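# Set each rail into the bay it fits, then withdraw

## Task

For every bay, place the rail whose length matches that bay end to end inside it; afterwards open the hands and move the arms away.

## Robot and tools

SETUP. Eight identical i2rt Big YAM arms (arm1 to arm8) share one scene. Each has six joints, a five-fingered right hand and a wrist camera (armN_cam_wrist). Two room cameras, cam_high and cam_low, belong to no arm. arm1 to arm4 stand along y about +0.65 and arm5 to arm8 along y about -0.65, at x near +1.14, +0.37, -0.38 and -1.15. Each foot faces its own +x; the table tops under the arms are at z=+0.720. The hand reaches roughly 1.07 m from the joint1 axis.

FRAME. Every pose is in one shared scene frame, metres, origin on the floor, +z up. A pose is [x, y, z, qw, qx, qy, qz] for the hand point, which sits 0.045 m ahead of the palm. On the hand point, +z runs along the straightened fingers, +y comes out of the palm, +x goes across the palm away from the thumb. Finger centre lines lie 0.06 m behind the point (along -y); straight fingertips extend 0.06 to 0.07 m past it along +z. A bracket on the little-finger side sticks out up to 0.10 m across the palm and can collide.

TOOL move. Arguments are arm1..arm8 (one object per arm; an omitted arm gets nothing new) plus optional cameras (a list of camera names, "all", or [] for none). Inside an arm object:
- joints: absolute targets by name. joint1_rad -2.879 to 2.879 (yaw about the foot, positive counter-clockwise from above), joint2_rad 0 to 3.141 (shoulder), joint3_rad 0 to 3.019 (elbow), joint4_rad -1.692 to 1.57 (hand pitch, positive raises fingers), joint5_rad -1.57 to 1.57 (sideways swing, positive to the arm's right), joint6_rad -2.094 to 2.094 (roll, positive clockwise seen from behind). Hand keys, each -1 to 1 with +1 open: hand_little, hand_ring, hand_middle, hand_index, hand_thumb_bend, hand_thumb_turn (-1 puts the thumb in front of the palm). Settings: hand_force_limit -1 to 1 (closing stops at about 0 N to 10 N fingertip force, 15 N for thumb motors) and hand_speed -0.96 to 1 (full speed from +0.48 up).
- target: one absolute hand pose of 7 numbers as above, reached along a straight line from the current hand_target. When target is used, joints may only contain the hand keys and the two settings.
- speed: top path speed, 0.002 to 0.5 m/s (default 0.25), only with target; rotation limited to twice that in rad/s.
- min_time_s: 0.1 to 8 s, the shortest duration for this arm's joint motions.
All motions in one call start at once; hand paths all finish together, paced by the slowest. Paths last 0.5 to 10 s; no action exceeds 15 s. Expect the hand to end a centimetre or more off target and to overshoot speed near full stretch. Unknown keys make the call invalid; out-of-range values are refused, and a refusal cancels the later move, wait and finished_scene calls of that reply. A move with no arm part just reports full state and all images.

OTHER TOOLS. wait {seconds: 0 to 10, cameras}. zoom_image {camera, region:[x0,y0,x1,y1]} in pixels of the latest full image (896x504), at most 504 per side. show_instructions {} shows the reference pages. finished_scene {scene: 1 or 2} ends the scene permanently.

RESULTS. Each arm prints joint_positions, hand, hand_target, joint_status, hand_status, hand_stopped_by (little, ring, middle, index, thumb_bend, thumb_turn: moving, target, force, stalled, fault), finger loads in N (positive = pushed open), joint velocities and torques. The line "move: arm1 done; arm2 time_out" summarises each commanded arm. off_target means it rested short and may still push; time_out means a joint ran out of time and keeps pushing toward a nearby target listed under on_its_own; not_followed or "pose unreachable" means a self/inter-arm check withheld the command. Arms not named show "as last shown" with "not commanded". A lost grip shows only as loads dropping near 0. The pictures line gives image order.

GRIPPING. A finger motor moves only when its target changes by at least 0.002, and stops at target or at hand_force_limit. For a gentle grip close at hand_speed -0.94 or below; faster closing can overshoot force. To grip harder, raise hand_force_limit and send a more closed target; to release, send a more open one. With the thumb in front, the hand wraps objects about 0.035 to 0.065 m thick.

AVOID. Arms pushing or pinching each other (a hard press ends the scene; the clearance check may act late and ignores hands meeting). Dropping rails, releasing them while moving, or letting anything leave the work area or hit the floor. Ramming fixed or heavy things. Holding loads or stretched poses too long: motors heat, MOTOR HOT appears near 85 °C and at 100 °C the arm goes limp for 30 to 60 s. The scene keeps running while you think, with the last command held. Loose objects may be nudged occasionally. Before finishing, rails must lie fully in their bays with hands open and clear.

Each tool is called after "Call:" as a command line: name --argument value for each argument, lists and objects as JSON in quotes; but a table of rows of numbers goes row by row, as --pt "numbers of a row", without its own name.

Reference images:

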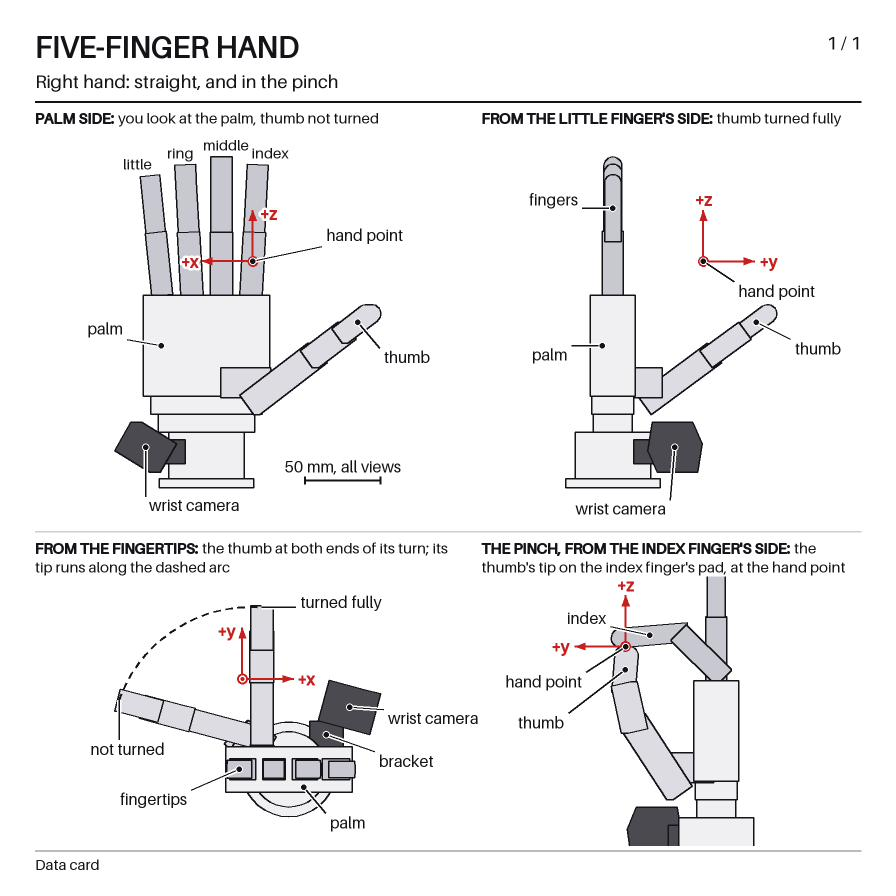

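## Session

Call:
move --cameras '["all"]'

Scene clock: 0.00 s.
Joint torques (N m): no reading
Motor temperatures (°C): arm1=[31 25 29 31 27 23] | arm2=[30 33 26 33 26 26] | arm3=[35 31 24 28 29 34] | arm4=[24 34 27 28 28 29] | arm5=[33 26 34 30 26 28] | arm6=[35 25 32 24 32 28] | arm7=[34 33 28 29 31 27] | arm8=[27 34 27 24 27 30]
Heat: arm1: hottest joint1_rad 31 °C; arm2: hottest joint2_rad 33 °C; arm3: hottest joint1_rad 35 °C; arm4: hottest joint2_rad 34 °C; arm5: hottest joint3_rad 34 °C; arm6: hottest joint1_rad 35 °C; arm7: hottest joint1_rad 34 °C; arm8: hottest joint2_rad 34 °C.
Joint velocities: within noise
arm1.joint_positions: joint1_rad=+0.448 joint2_rad=+0.649 joint3_rad=+1.448 joint4_rad=-1.238 joint5_rad=-0.191 joint6_rad=-1.059 hand_little=+1.000 hand_ring=+1.000 hand_middle=+1.000 hand_index=+1.000 hand_thumb_turn=+1.000 hand_thumb_bend=+1.000 hand_force_limit=+0.000 hand_speed=-0.800
arm1.joint_status: not commanded
arm1.hand_stopped_by: target,target,target,target,target,target
arm1.little_load_n: 0.0
arm1.ring_load_n: 0.0
arm1.middle_load_n: 0.0
arm1.index_load_n: 0.0
arm1.thumb_bend_load_n: 0.0
arm1.thumb_turn_load_n: 0.0
arm1.hand: x=+1.2424 y=+0.4371 z=+1.2927 quat_wxyz=(+0.096, +0.600, -0.585, +0.537) (m; scene frame)
arm1.hand_target: x=+1.2418 y=+0.4385 z=+1.3029 quat_wxyz=(+0.100, +0.597, -0.579, +0.546) (m; scene frame)
arm1.hand_status: not commanded
arm2.joint_positions: joint1_rad=+0.263 joint2_rad=+0.624 joint3_rad=+1.419 joint4_rad=-1.522 joint5_rad=+0.296 joint6_rad=-1.071 hand_little=+1.000 hand_ring=+1.000 hand_middle=+1.000 hand_index=+1.000 hand_thumb_turn=+1.000 hand_thumb_bend=+1.000 hand_force_limit=+0.000 hand_speed=-0.800
arm2.joint_status: not commanded
arm2.hand_stopped_by: target,target,target,target,target,target
arm2.little_load_n: 0.0
arm2.ring_load_n: 0.0
arm2.middle_load_n: 0.0
arm2.index_load_n: 0.0
arm2.thumb_bend_load_n: 0.0
arm2.thumb_turn_load_n: 0.0
arm2.hand: x=+0.3323 y=+0.4620 z=+1.2115 quat_wxyz=(+0.280, +0.518, -0.741, +0.322) (m; scene frame)
arm2.hand_target: x=+0.3322 y=+0.4624 z=+1.2207 quat_wxyz=(+0.284, +0.513, -0.738, +0.333) (m; scene frame)
arm2.hand_status: not commanded
arm3.joint_positions: joint1_rad=+0.450 joint2_rad=+0.615 joint3_rad=+1.331 joint4_rad=-1.218 joint5_rad=-0.244 joint6_rad=-1.138 hand_little=+1.000 hand_ring=+1.000 hand_middle=+1.000 hand_index=+1.000 hand_thumb_turn=+1.000 hand_thumb_bend=+1.000 hand_force_limit=+0.000 hand_speed=-0.800
arm3.joint_status: not commanded
arm3.hand_stopped_by: target,target,target,target,target,target
arm3.little_load_n: 0.0
arm3.ring_load_n: 0.0
arm3.middle_load_n: 0.5
arm3.index_load_n: 0.0
arm3.thumb_bend_load_n: 0.0
arm3.thumb_turn_load_n: 0.0
arm3.hand: x=-0.2750 y=+0.4168 z=+1.2633 quat_wxyz=(+0.076, +0.649, -0.559, +0.511) (m; scene frame)
arm3.hand_target: x=-0.2752 y=+0.4173 z=+1.2779 quat_wxyz=(+0.081, +0.644, -0.552, +0.524) (m; scene frame)
arm3.hand_status: not commanded
arm4.joint_positions: joint1_rad=+0.301 joint2_rad=+0.650 joint3_rad=+1.455 joint4_rad=-1.328 joint5_rad=+0.120 joint6_rad=-1.084 hand_little=+1.000 hand_ring=+1.000 hand_middle=+1.000 hand_index=+1.000 hand_thumb_turn=+1.000 hand_thumb_bend=+1.000 hand_force_limit=+0.000 hand_speed=-0.800
arm4.joint_status: not commanded
arm4.hand_stopped_by: target,target,target,target,target,target
arm4.little_load_n: 0.0
arm4.ring_load_n: 0.0
arm4.middle_load_n: 0.0
arm4.index_load_n: 0.0
arm4.thumb_bend_load_n: 0.0
arm4.thumb_turn_load_n: 0.0
arm4.hand: x=-1.1342 y=+0.4175 z=+1.2701 quat_wxyz=(+0.227, +0.544, -0.672, +0.448) (m; scene frame)
arm4.hand_target: x=-1.1347 y=+0.4187 z=+1.2834 quat_wxyz=(+0.232, +0.538, -0.666, +0.461) (m; scene frame)
arm4.hand_status: not commanded
arm5.joint_positions: joint1_rad=-0.215 joint2_rad=+0.600 joint3_rad=+1.456 joint4_rad=-1.142 joint5_rad=+0.216 joint6_rad=-1.223 hand_little=+1.000 hand_ring=+1.000 hand_middle=+1.000 hand_index=+1.000 hand_thumb_turn=+1.000 hand_thumb_bend=+1.000 hand_force_limit=+0.000 hand_speed=-0.800
arm5.joint_status: not commanded
arm5.hand_stopped_by: target,target,target,target,target,target
arm5.little_load_n: 0.0
arm5.ring_load_n: 0.0
arm5.middle_load_n: 0.0
arm5.index_load_n: -0.5
arm5.thumb_bend_load_n: 0.0
arm5.thumb_turn_load_n: 0.0
arm5.hand: x=-1.0107 y=-0.4409 z=+1.3287 quat_wxyz=(-0.400, +0.726, +0.336, +0.447) (m; scene frame)
arm5.hand_target: x=-1.0110 y=-0.4432 z=+1.3396 quat_wxyz=(-0.408, +0.720, +0.331, +0.453) (m; scene frame)
arm5.hand_status: not commanded
arm6.joint_positions: joint1_rad=+0.029 joint2_rad=+0.615 joint3_rad=+1.395 joint4_rad=-1.329 joint5_rad=-0.251 joint6_rad=-1.062 hand_little=+1.000 hand_ring=+1.000 hand_middle=+1.000 hand_index=+1.000 hand_thumb_turn=+1.000 hand_thumb_bend=+1.000 hand_force_limit=+0.000 hand_speed=-0.800
arm6.joint_status: not commanded
arm6.hand_stopped_by: target,target,target,target,target,target
arm6.little_load_n: 0.0
arm6.ring_load_n: 0.0
arm6.middle_load_n: -0.5
arm6.index_load_n: 0.0
arm6.thumb_bend_load_n: 0.0
arm6.thumb_turn_load_n: 0.0
arm6.hand: x=-0.4020 y=-0.4238 z=+1.2965 quat_wxyz=(-0.478, +0.700, +0.513, +0.132) (m; scene frame)
arm6.hand_target: x=-0.4019 y=-0.4245 z=+1.3086 quat_wxyz=(-0.488, +0.694, +0.511, +0.139) (m; scene frame)
arm6.hand_status: not commanded
arm7.joint_positions: joint1_rad=-0.125 joint2_rad=+0.619 joint3_rad=+1.336 joint4_rad=-1.308 joint5_rad=-0.128 joint6_rad=-1.194 hand_little=+1.000 hand_ring=+1.000 hand_middle=+1.000 hand_index=+1.000 hand_thumb_turn=+1.000 hand_thumb_bend=+1.000 hand_force_limit=+0.000 hand_speed=-0.800
arm7.joint_status: not commanded
arm7.hand_stopped_by: target,target,target,target,target,target
arm7.little_load_n: 0.0
arm7.ring_load_n: 0.0
arm7.middle_load_n: 0.0
arm7.index_load_n: 0.5
arm7.thumb_bend_load_n: 0.0
arm7.thumb_turn_load_n: 0.0
arm7.hand: x=+0.4201 y=-0.4231 z=+1.1942 quat_wxyz=(-0.404, +0.740, +0.479, +0.247) (m; scene frame)
arm7.hand_target: x=+0.4199 y=-0.4239 z=+1.2052 quat_wxyz=(-0.412, +0.734, +0.476, +0.254) (m; scene frame)
arm7.hand_status: not commanded
arm8.joint_positions: joint1_rad=+0.383 joint2_rad=+0.599 joint3_rad=+1.336 joint4_rad=-1.288 joint5_rad=-0.258 joint6_rad=-1.200 hand_little=+1.000 hand_ring=+1.000 hand_middle=+1.000 hand_index=+1.000 hand_thumb_turn=+1.000 hand_thumb_bend=+1.000 hand_force_limit=+0.000 hand_speed=-0.800
arm8.joint_status: not commanded
arm8.hand_stopped_by: target,target,target,target,target,target
arm8.little_load_n: 0.0
arm8.ring_load_n: 0.0
arm8.middle_load_n: 0.0
arm8.index_load_n: 0.0
arm8.thumb_bend_load_n: 0.0
arm8.thumb_turn_load_n: 0.0
arm8.hand: x=+1.0475 y=-0.4275 z=+1.2278 quat_wxyz=(-0.482, +0.580, +0.650, +0.094) (m; scene frame)
arm8.hand_target: x=+1.0478 y=-0.4281 z=+1.2375 quat_wxyz=(-0.490, +0.576, +0.647, +0.099) (m; scene frame)
arm8.hand_status: not commanded
pictures: arm1_cam_wrist, arm2_cam_wrist, arm3_cam_wrist, arm4_cam_wrist, arm5_cam_wrist, arm6_cam_wrist, arm7_cam_wrist, arm8_cam_wrist, cam_high, cam_low

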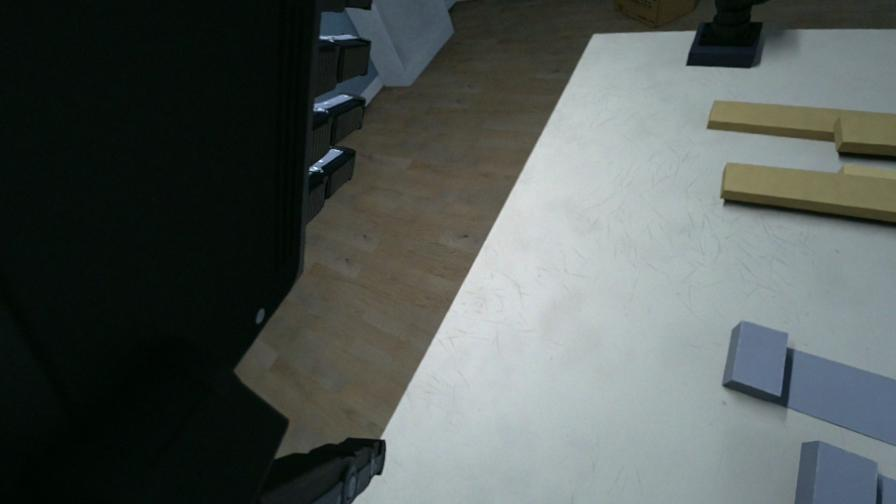

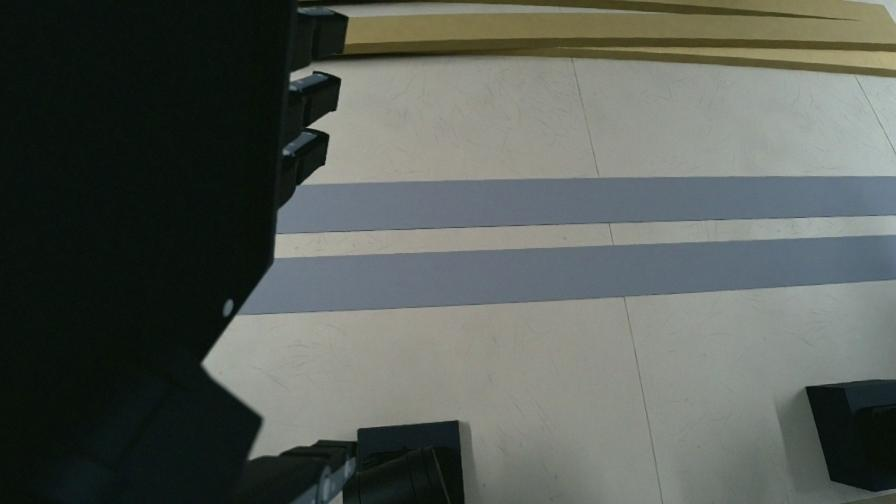

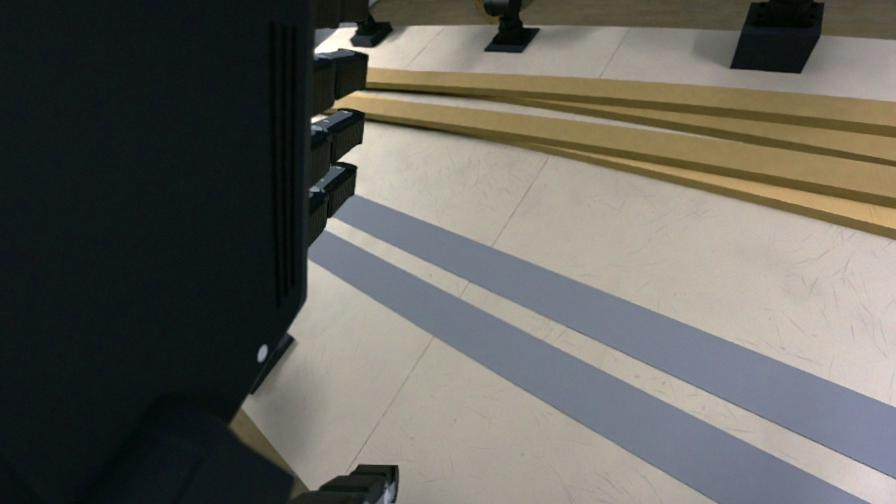

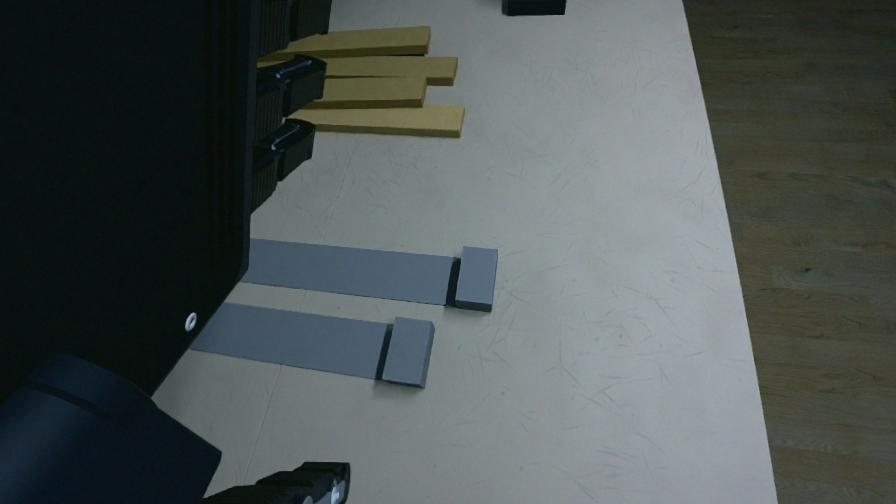

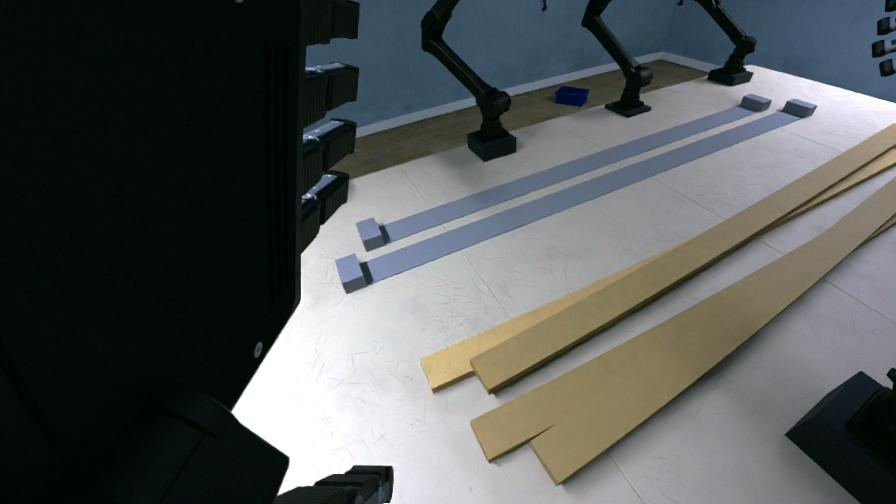

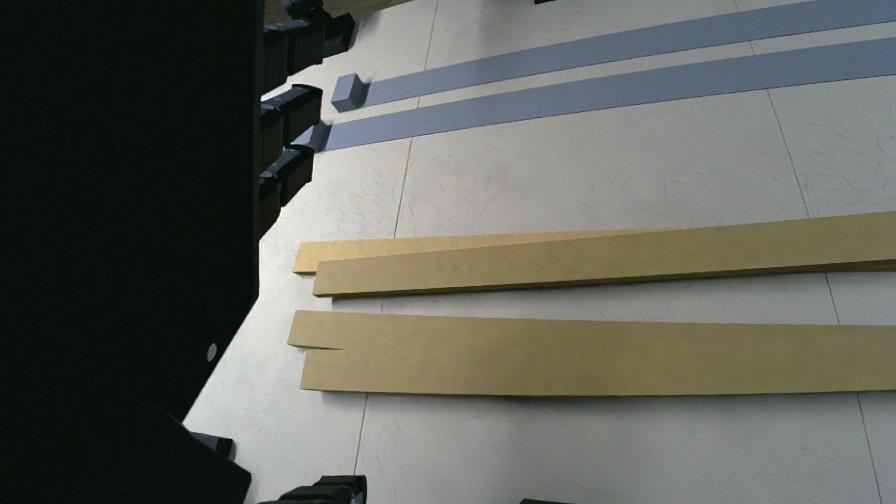

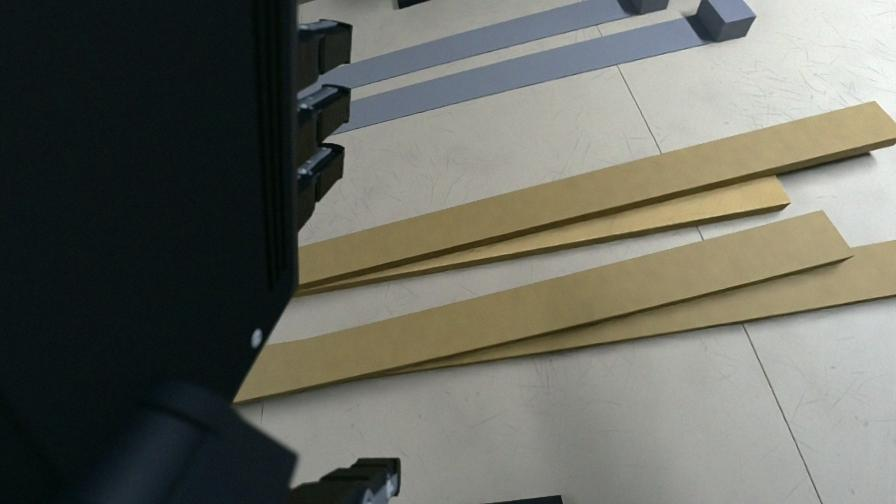

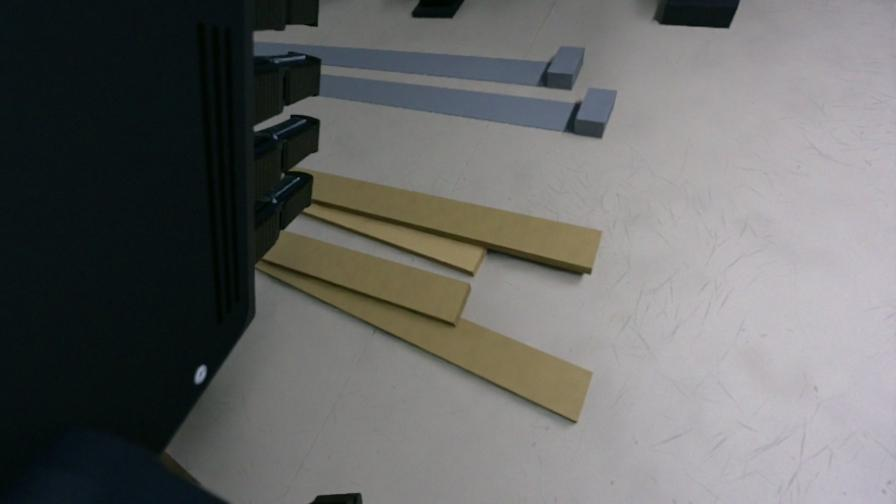

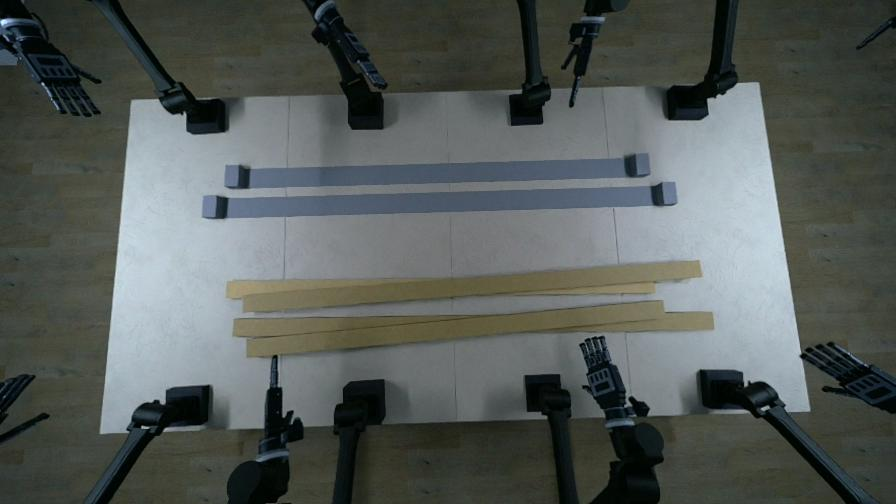

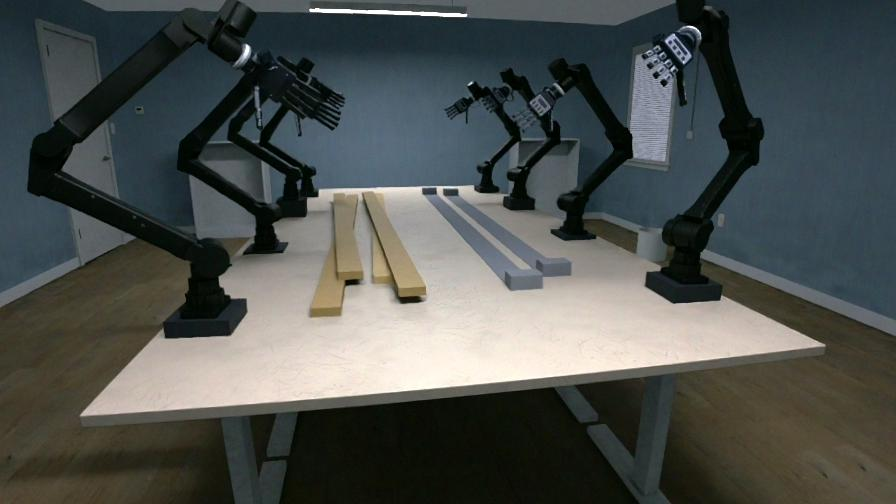

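Call:
zoom_image --camera "cam_high" --region '[190, 130, 450, 370]'

Call:
zoom_image --camera "cam_high" --region '[450, 130, 730, 370]'

Call:
zoom_image --camera "cam_low" --region '[280, 170, 600, 330]'

Scaled by 1.938.

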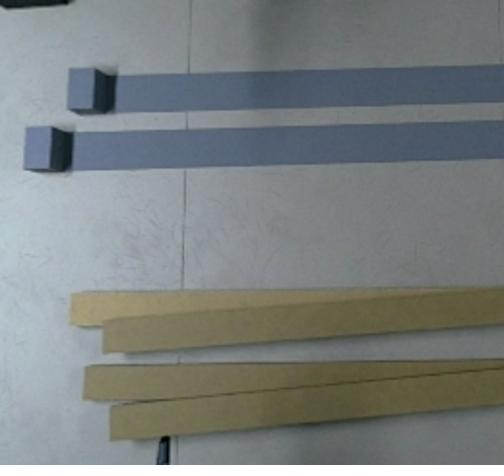

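Scaled by 1.800.

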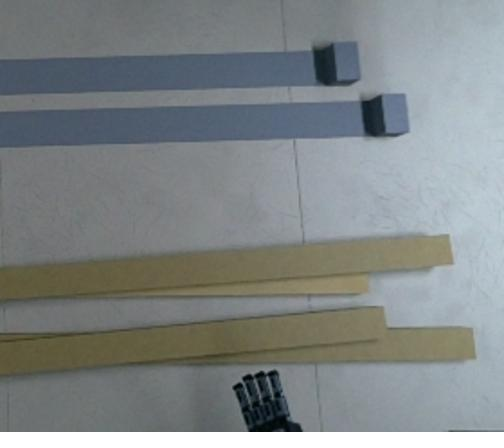

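Scaled by 1.575.

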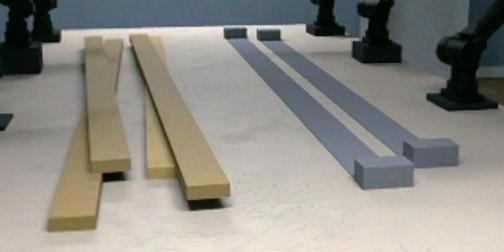

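Call:
zoom_image --camera "arm8_cam_wrist" --region '[250, 150, 650, 450]'

Call:
zoom_image --camera "arm8_cam_wrist" --region '[450, 20, 700, 170]'

Call:
zoom_image --camera "arm6_cam_wrist" --region '[270, 50, 520, 420]'

Call:
zoom_image --camera "arm4_cam_wrist" --region '[180, 20, 520, 420]'

Call:
zoom_image --camera "arm1_cam_wrist" --region '[640, 80, 896, 504]'

Call:
zoom_image --camera "cam_low" --region '[300, 180, 440, 330]'

Call:
zoom_image --camera "arm5_cam_wrist" --region '[330, 180, 630, 504]'

Scaled by 1.260.

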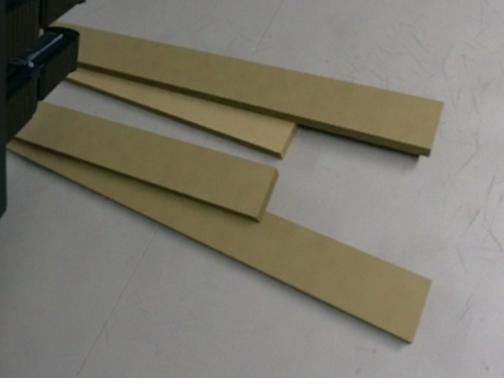

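Scaled by 2.016.

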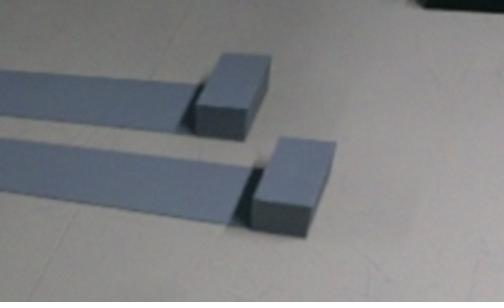

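Scaled by 1.362.

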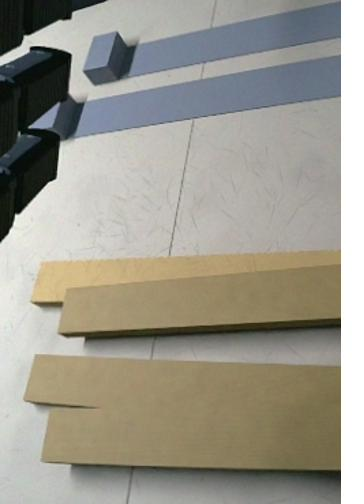

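Scaled by 1.260.

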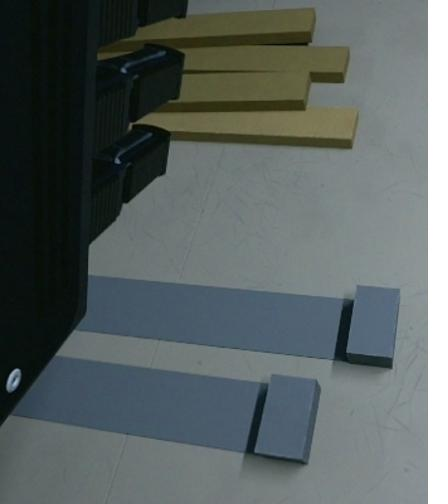

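Scaled by 1.189.

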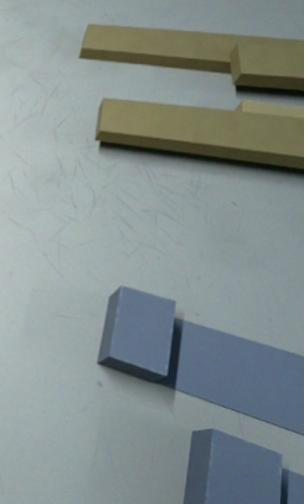

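Scaled by 3.360.

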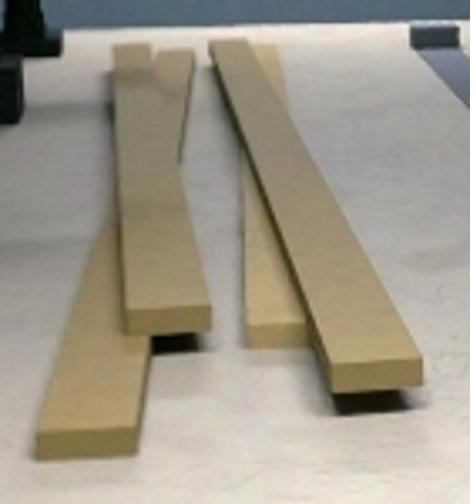

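Scaled by 1.556.

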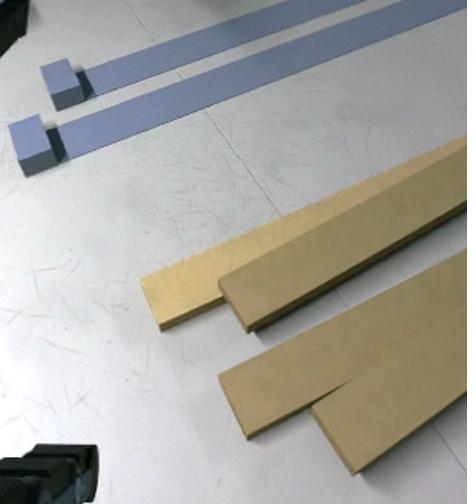

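Call:
zoom_image --camera "cam_high" --region '[200, 150, 290, 230]'

Call:
zoom_image --camera "cam_high" --region '[600, 140, 690, 220]'

Call:
zoom_image --camera "cam_high" --region '[215, 270, 305, 365]'

Call:
zoom_image --camera "cam_high" --region '[630, 250, 730, 345]'

Scaled by 5.600.

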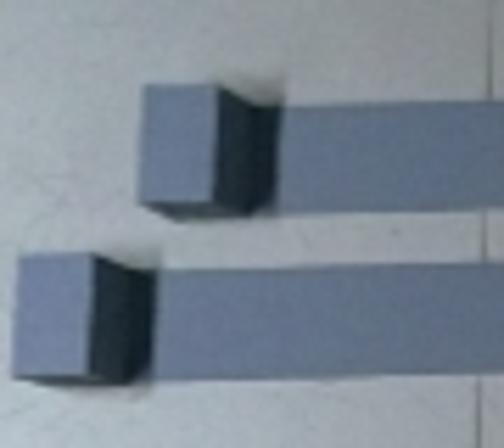

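Scaled by 5.600.

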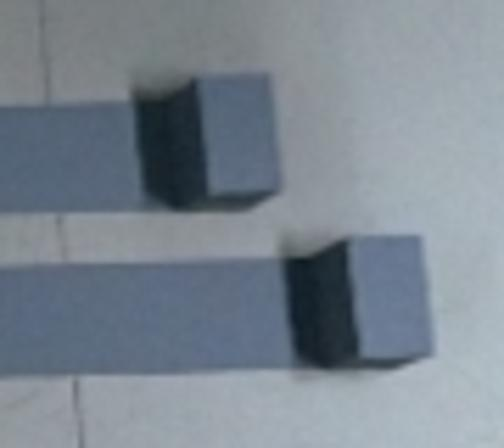

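Scaled by 5.305.

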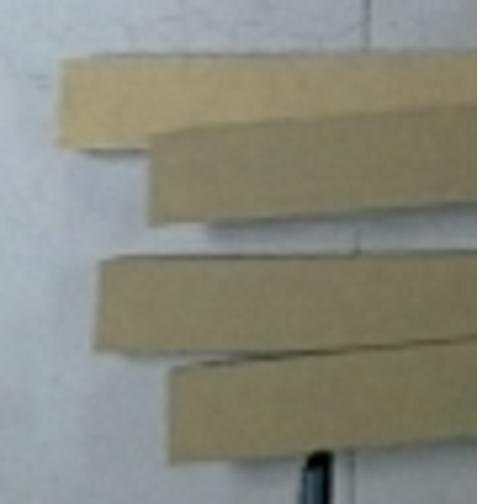

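Scaled by 5.040.

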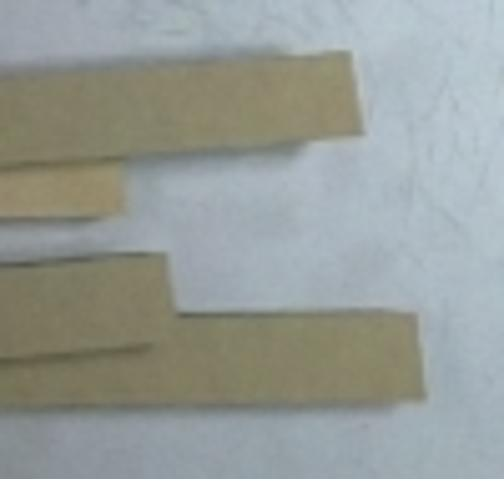

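Call:
move --arm6 '{"target": [-0.307, -0.211, 0.87, 0.4224, -0.9059, -0.0259, 0.0121], "joints": {"hand_thumb_turn": -1, "hand_speed": 0}}' --arm7 '{"target": [0.493, -0.165, 0.87, 0.4224, -0.9059, -0.0259, 0.0121], "joints": {"hand_thumb_turn": -1, "hand_speed": 0}}' --cameras '["arm6_cam_wrist", "arm7_cam_wrist", "cam_high", "cam_low"]'

Scene clock: 183.50 s.
Joint torques (N m): arm1=[0.15 3.14 8.58 2 0.03 -0.04] | arm2=[-0.56 1.55 8.53 1.4 0.11 0.02] | arm3=[0.85 0.62 10.74 2.32 0.07 0.02] | arm4=[-0.62 0.56 8.03 2.1 0.11 0] | arm5=[0.97 2.43 7.66 1.55 0.25 0.01] | arm6=[-0.21 -7.41 8.12 2.25 -0.1 0.13] | arm7=[-1.55 -8.35 10.51 2.51 -0.14 0.03] | arm8=[0.21 3.72 7.49 1.8 -0.09 0]
Motor temperatures (°C): arm1=[30 25 35 30 26 23] | arm2=[29 32 31 32 23 25] | arm3=[33 29 34 26 26 30] | arm4=[24 32 32 27 24 26] | arm5=[31 25 37 29 23 25] | arm6=[34 25 35 24 28 27] | arm7=[32 32 36 27 28 25] | arm8=[26 33 33 24 26 27]
Heat: arm1: hottest joint3_rad 35 °C; arm2: hottest joint2_rad 32 °C; arm3: hottest joint3_rad 34 °C; arm4: hottest joint2_rad 32 °C; arm5: hottest joint3_rad 37 °C; arm6: hottest joint3_rad 35 °C; arm7: hottest joint3_rad 36 °C; arm8: hottest joint2_rad 33 °C.
move: arm6 done; arm7 done
Joint velocities: within noise
arm1, arm2, arm3, arm4, arm5, arm8: as last shown
arm1.thumb_turn_load_n: 0.5
arm3.middle_load_n: 0.0
arm5.index_load_n: 0.0
arm6.joint_positions: joint1_rad=-0.341 joint2_rad=+1.306 joint3_rad=+0.642 joint4_rad=-0.078 joint5_rad=-0.280 joint6_rad=-0.260 hand_little=+1.000 hand_ring=+1.000 hand_middle=+1.000 hand_index=+1.000 hand_thumb_turn=-1.000 hand_thumb_bend=+1.000 hand_force_limit=+0.000 hand_speed=+0.000
arm6.joint_status: all done
arm6.hand_stopped_by: target,target,target,target,target,target
arm6.little_load_n: 0.0
arm6.ring_load_n: 0.0
arm6.middle_load_n: 0.0
arm6.index_load_n: 0.0
arm6.thumb_bend_load_n: 0.0
arm6.thumb_turn_load_n: 0.0
arm6.hand: x=-0.3130 y=-0.2170 z=+0.8670 quat_wxyz=(-0.415, +0.909, +0.035, -0.015) (m; scene frame)
arm6.hand_target: x=-0.3070 y=-0.2112 z=+0.8701 quat_wxyz=(-0.422, +0.906, +0.026, -0.012) (m; scene frame)
arm6.hand_status: done (0.009 m and 1.4 deg from the pose sent, 0.486 m and 64.0 deg at the start)
arm7.joint_positions: joint1_rad=-0.383 joint2_rad=+1.356 joint3_rad=+0.939 joint4_rad=-0.349 joint5_rad=-0.341 joint6_rad=-0.296 hand_little=+1.000 hand_ring=+1.000 hand_middle=+1.000 hand_index=+1.000 hand_thumb_turn=-1.000 hand_thumb_bend=+1.000 hand_force_limit=+0.000 hand_speed=+0.000
arm7.joint_status: all done
arm7.hand_stopped_by: target,target,target,target,target,target
arm7.little_load_n: 0.0
arm7.ring_load_n: 0.0
arm7.middle_load_n: 0.0
arm7.index_load_n: 0.0
arm7.thumb_bend_load_n: 0.0
arm7.thumb_turn_load_n: 0.0
arm7.hand: x=+0.4879 y=-0.1714 z=+0.8692 quat_wxyz=(-0.416, +0.909, +0.032, -0.013) (m; scene frame)
arm7.hand_target: x=+0.4930 y=-0.1652 z=+0.8701 quat_wxyz=(-0.422, +0.906, +0.026, -0.012) (m; scene frame)
arm7.hand_status: done (0.008 m and 1.0 deg from the pose sent, 0.421 m and 63.6 deg at the start)
pictures: arm6_cam_wrist, arm7_cam_wrist, cam_high, cam_low
camera_calibration:
arm6_cam_wrist: T_world_to_cam=[[0.275498, -0.635355, -0.721405, 0.573348], [-0.796262, -0.57127, 0.199044, -0.545556], [-0.53858, 0.519591, -0.663292, 0.634136], [0, 0, 0, 1]] pos_world=[-0.250829, -0.276871, 0.942824]
arm7_cam_wrist: T_world_to_cam=[[0.256918, -0.616957, -0.743879, 0.421259], [-0.787053, -0.580251, 0.209418, 0.100901], [-0.560839, 0.53167, -0.634655, 1.03272], [0, 0, 0, 1]] pos_world=[0.550376, -0.23062, 0.947657]

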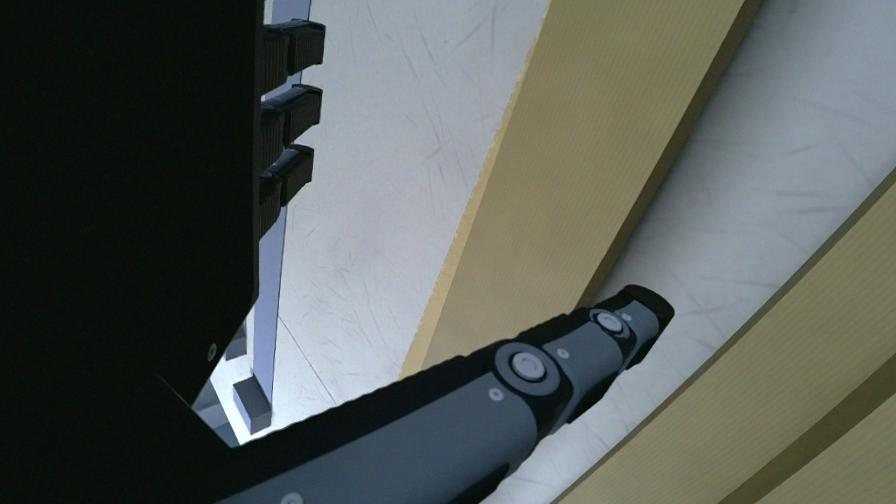

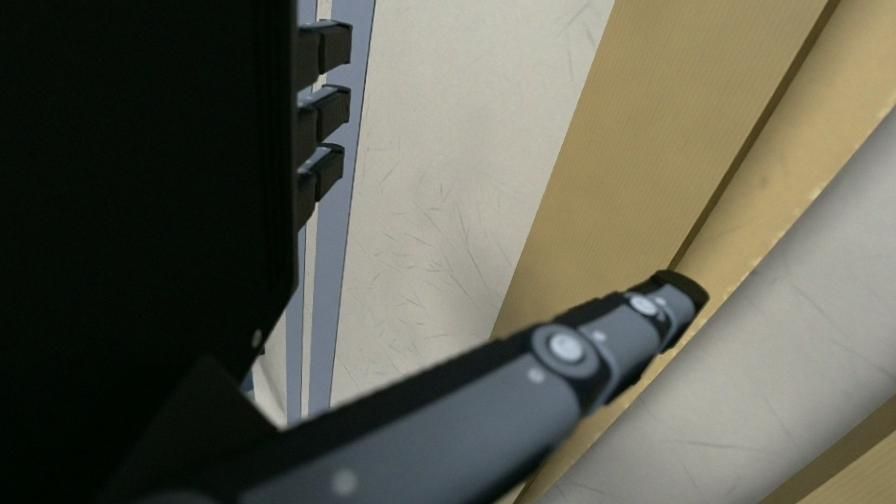

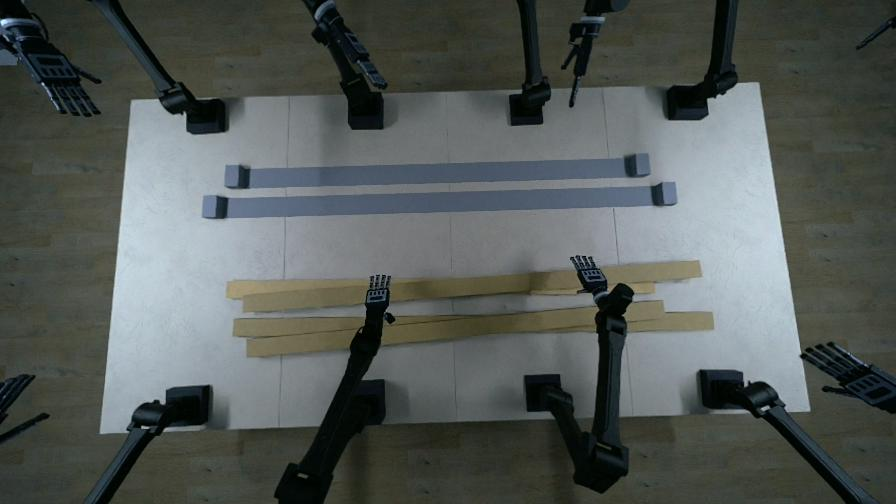

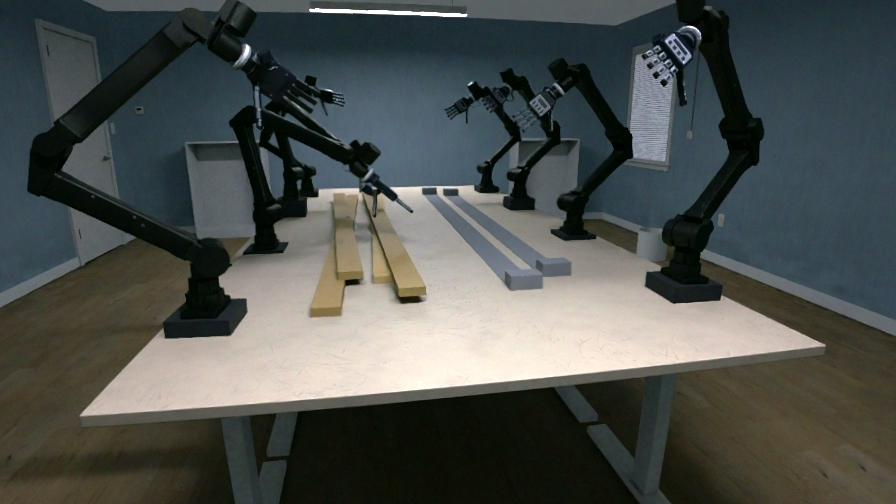

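Call:
move --arm6 '{"target": [-0.301, -0.205, 0.803, 0.4224, -0.9059, -0.0259, 0.0121]}' --arm7 '{"target": [0.498, -0.159, 0.803, 0.4224, -0.9059, -0.0259, 0.0121]}' --cameras '["arm6_cam_wrist", "arm7_cam_wrist"]'

Scene clock: 203.10 s.
Joint torques (N m): arm1=[-0.09 2.9 8.59 1.96 0.03 -0.02] | arm2=[-0.32 1.49 8.59 1.39 0.11 0.03] | arm3=[0.67 0.38 10.33 2.13 0.08 -0.01] | arm4=[-0.91 -0.21 8.08 1.98 0.05 0.02] | arm5=[0.85 2.32 7.69 1.58 0.24 0.01] | arm6=[-0.56 -8.53 6.48 2.21 -0.29 0.03] | arm7=[-1.38 -9.41 9.13 2.44 -0.17 0] | arm8=[0.15 3.66 7.49 1.8 -0.09 0]
Motor temperatures (°C): arm1=[30 25 35 30 26 23] | arm2=[29 31 31 32 23 25] | arm3=[33 29 35 26 26 29] | arm4=[24 32 32 27 24 26] | arm5=[31 25 37 28 23 25] | arm6=[34 25 35 24 28 27] | arm7=[32 32 35 27 28 25] | arm8=[26 33 33 24 25 26]
Heat: arm1: hottest joint3_rad 35 °C; arm2: hottest joint4_rad 32 °C; arm3: hottest joint3_rad 35 °C; arm4: hottest joint2_rad 32 °C; arm5: hottest joint3_rad 37 °C; arm6: hottest joint3_rad 35 °C; arm7: hottest joint3_rad 35 °C; arm8: hottest joint2_rad 33 °C.
move: arm6 done; arm7 done
Joint velocities: within noise
arm1, arm2, arm3, arm4, arm5, arm8: as last shown
arm1.thumb_turn_load_n: 0.0
arm6.joint_positions: joint1_rad=-0.350 joint2_rad=+1.498 joint3_rad=+0.594 joint4_rad=+0.163 joint5_rad=-0.285 joint6_rad=-0.259 hand_little=+1.000 hand_ring=+1.000 hand_middle=+1.000 hand_index=+1.000 hand_thumb_turn=-1.000 hand_thumb_bend=+1.000 hand_force_limit=+0.000 hand_speed=+0.000
arm6.joint_status: not commanded
arm6.hand_stopped_by: target,target,target,target,target,target
arm6.little_load_n: 0.0
arm6.ring_load_n: 0.0
arm6.middle_load_n: 0.0
arm6.index_load_n: 0.0
arm6.thumb_bend_load_n: 0.0
arm6.thumb_turn_load_n: 0.0
arm6.hand: x=-0.3071 y=-0.2087 z=+0.8023 quat_wxyz=(-0.417, +0.908, +0.031, -0.015) (m; scene frame)
arm6.hand_target: x=-0.3010 y=-0.2051 z=+0.8032 quat_wxyz=(-0.422, +0.906, +0.026, -0.012) (m; scene frame)
arm6.hand_status: done (0.007 m and 1.0 deg from the pose sent, 0.066 m and 1.4 deg at the start)
arm7.joint_positions: joint1_rad=-0.386 joint2_rad=+1.470 joint3_rad=+0.865 joint4_rad=-0.152 joint5_rad=-0.343 joint6_rad=-0.296 hand_little=+1.000 hand_ring=+1.000 hand_middle=+1.000 hand_index=+1.000 hand_thumb_turn=-1.000 hand_thumb_bend=+1.000 hand_force_limit=+0.000 hand_speed=+0.000
arm7.joint_status: not commanded
arm7.hand_stopped_by: target,target,target,target,target,target
arm7.little_load_n: 0.0
arm7.ring_load_n: 0.0
arm7.middle_load_n: -0.5
arm7.index_load_n: 0.0
arm7.thumb_bend_load_n: 0.0
arm7.thumb_turn_load_n: 0.0
arm7.hand: x=+0.4936 y=-0.1615 z=+0.8072 quat_wxyz=(-0.420, +0.907, +0.031, -0.012) (m; scene frame)
arm7.hand_target: x=+0.4980 y=-0.1592 z=+0.8030 quat_wxyz=(-0.422, +0.906, +0.026, -0.012) (m; scene frame)
arm7.hand_status: done (0.007 m and 0.7 deg from the pose sent, 0.068 m and 1.1 deg at the start)
pictures: arm6_cam_wrist, arm7_cam_wrist
camera_calibration:
arm6_cam_wrist: T_world_to_cam=[[0.26922, -0.634932, -0.724142, 0.530773], [-0.799478, -0.56658, 0.199553, -0.523646], [-0.536987, 0.525213, -0.660149, 0.589231], [0, 0, 0, 1]] pos_world=[-0.245129, -0.269154, 0.877831]
arm7_cam_wrist: T_world_to_cam=[[0.257417, -0.610881, -0.748706, 0.384286], [-0.788233, -0.580935, 0.202988, 0.129872], [-0.558951, 0.537902, -0.631059, 0.98851], [0, 0, 0, 1]] pos_world=[0.555976, -0.221521, 0.885163]

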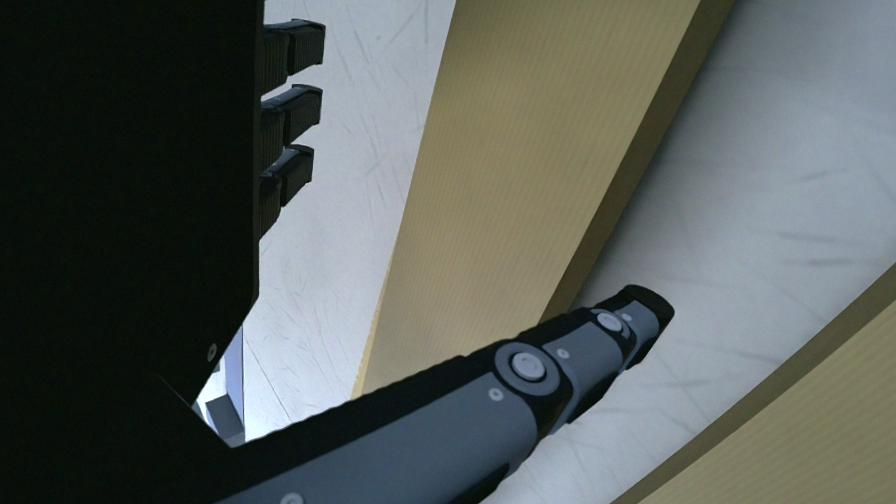

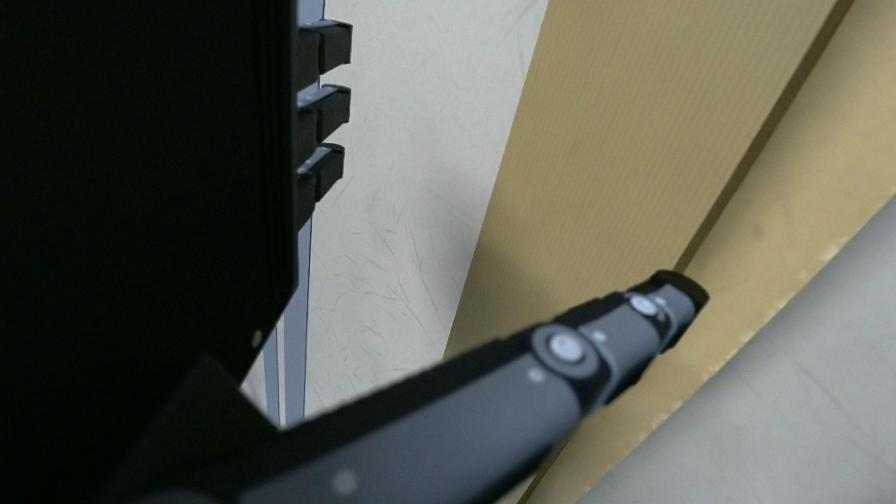

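Call:
zoom_image --camera "arm6_cam_wrist" --region '[330, 0, 730, 400]'

Call:
zoom_image --camera "arm7_cam_wrist" --region '[400, 0, 880, 400]'

Scaled by 1.260.

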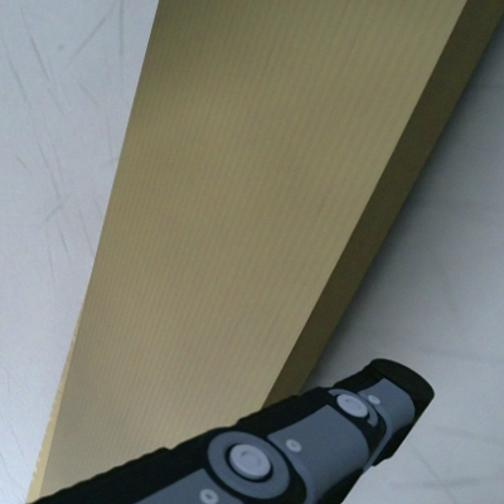

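Scaled by 1.050.

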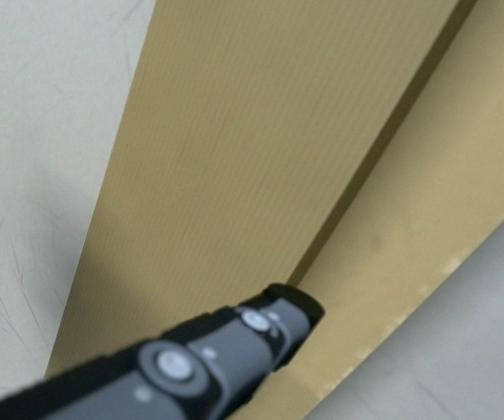

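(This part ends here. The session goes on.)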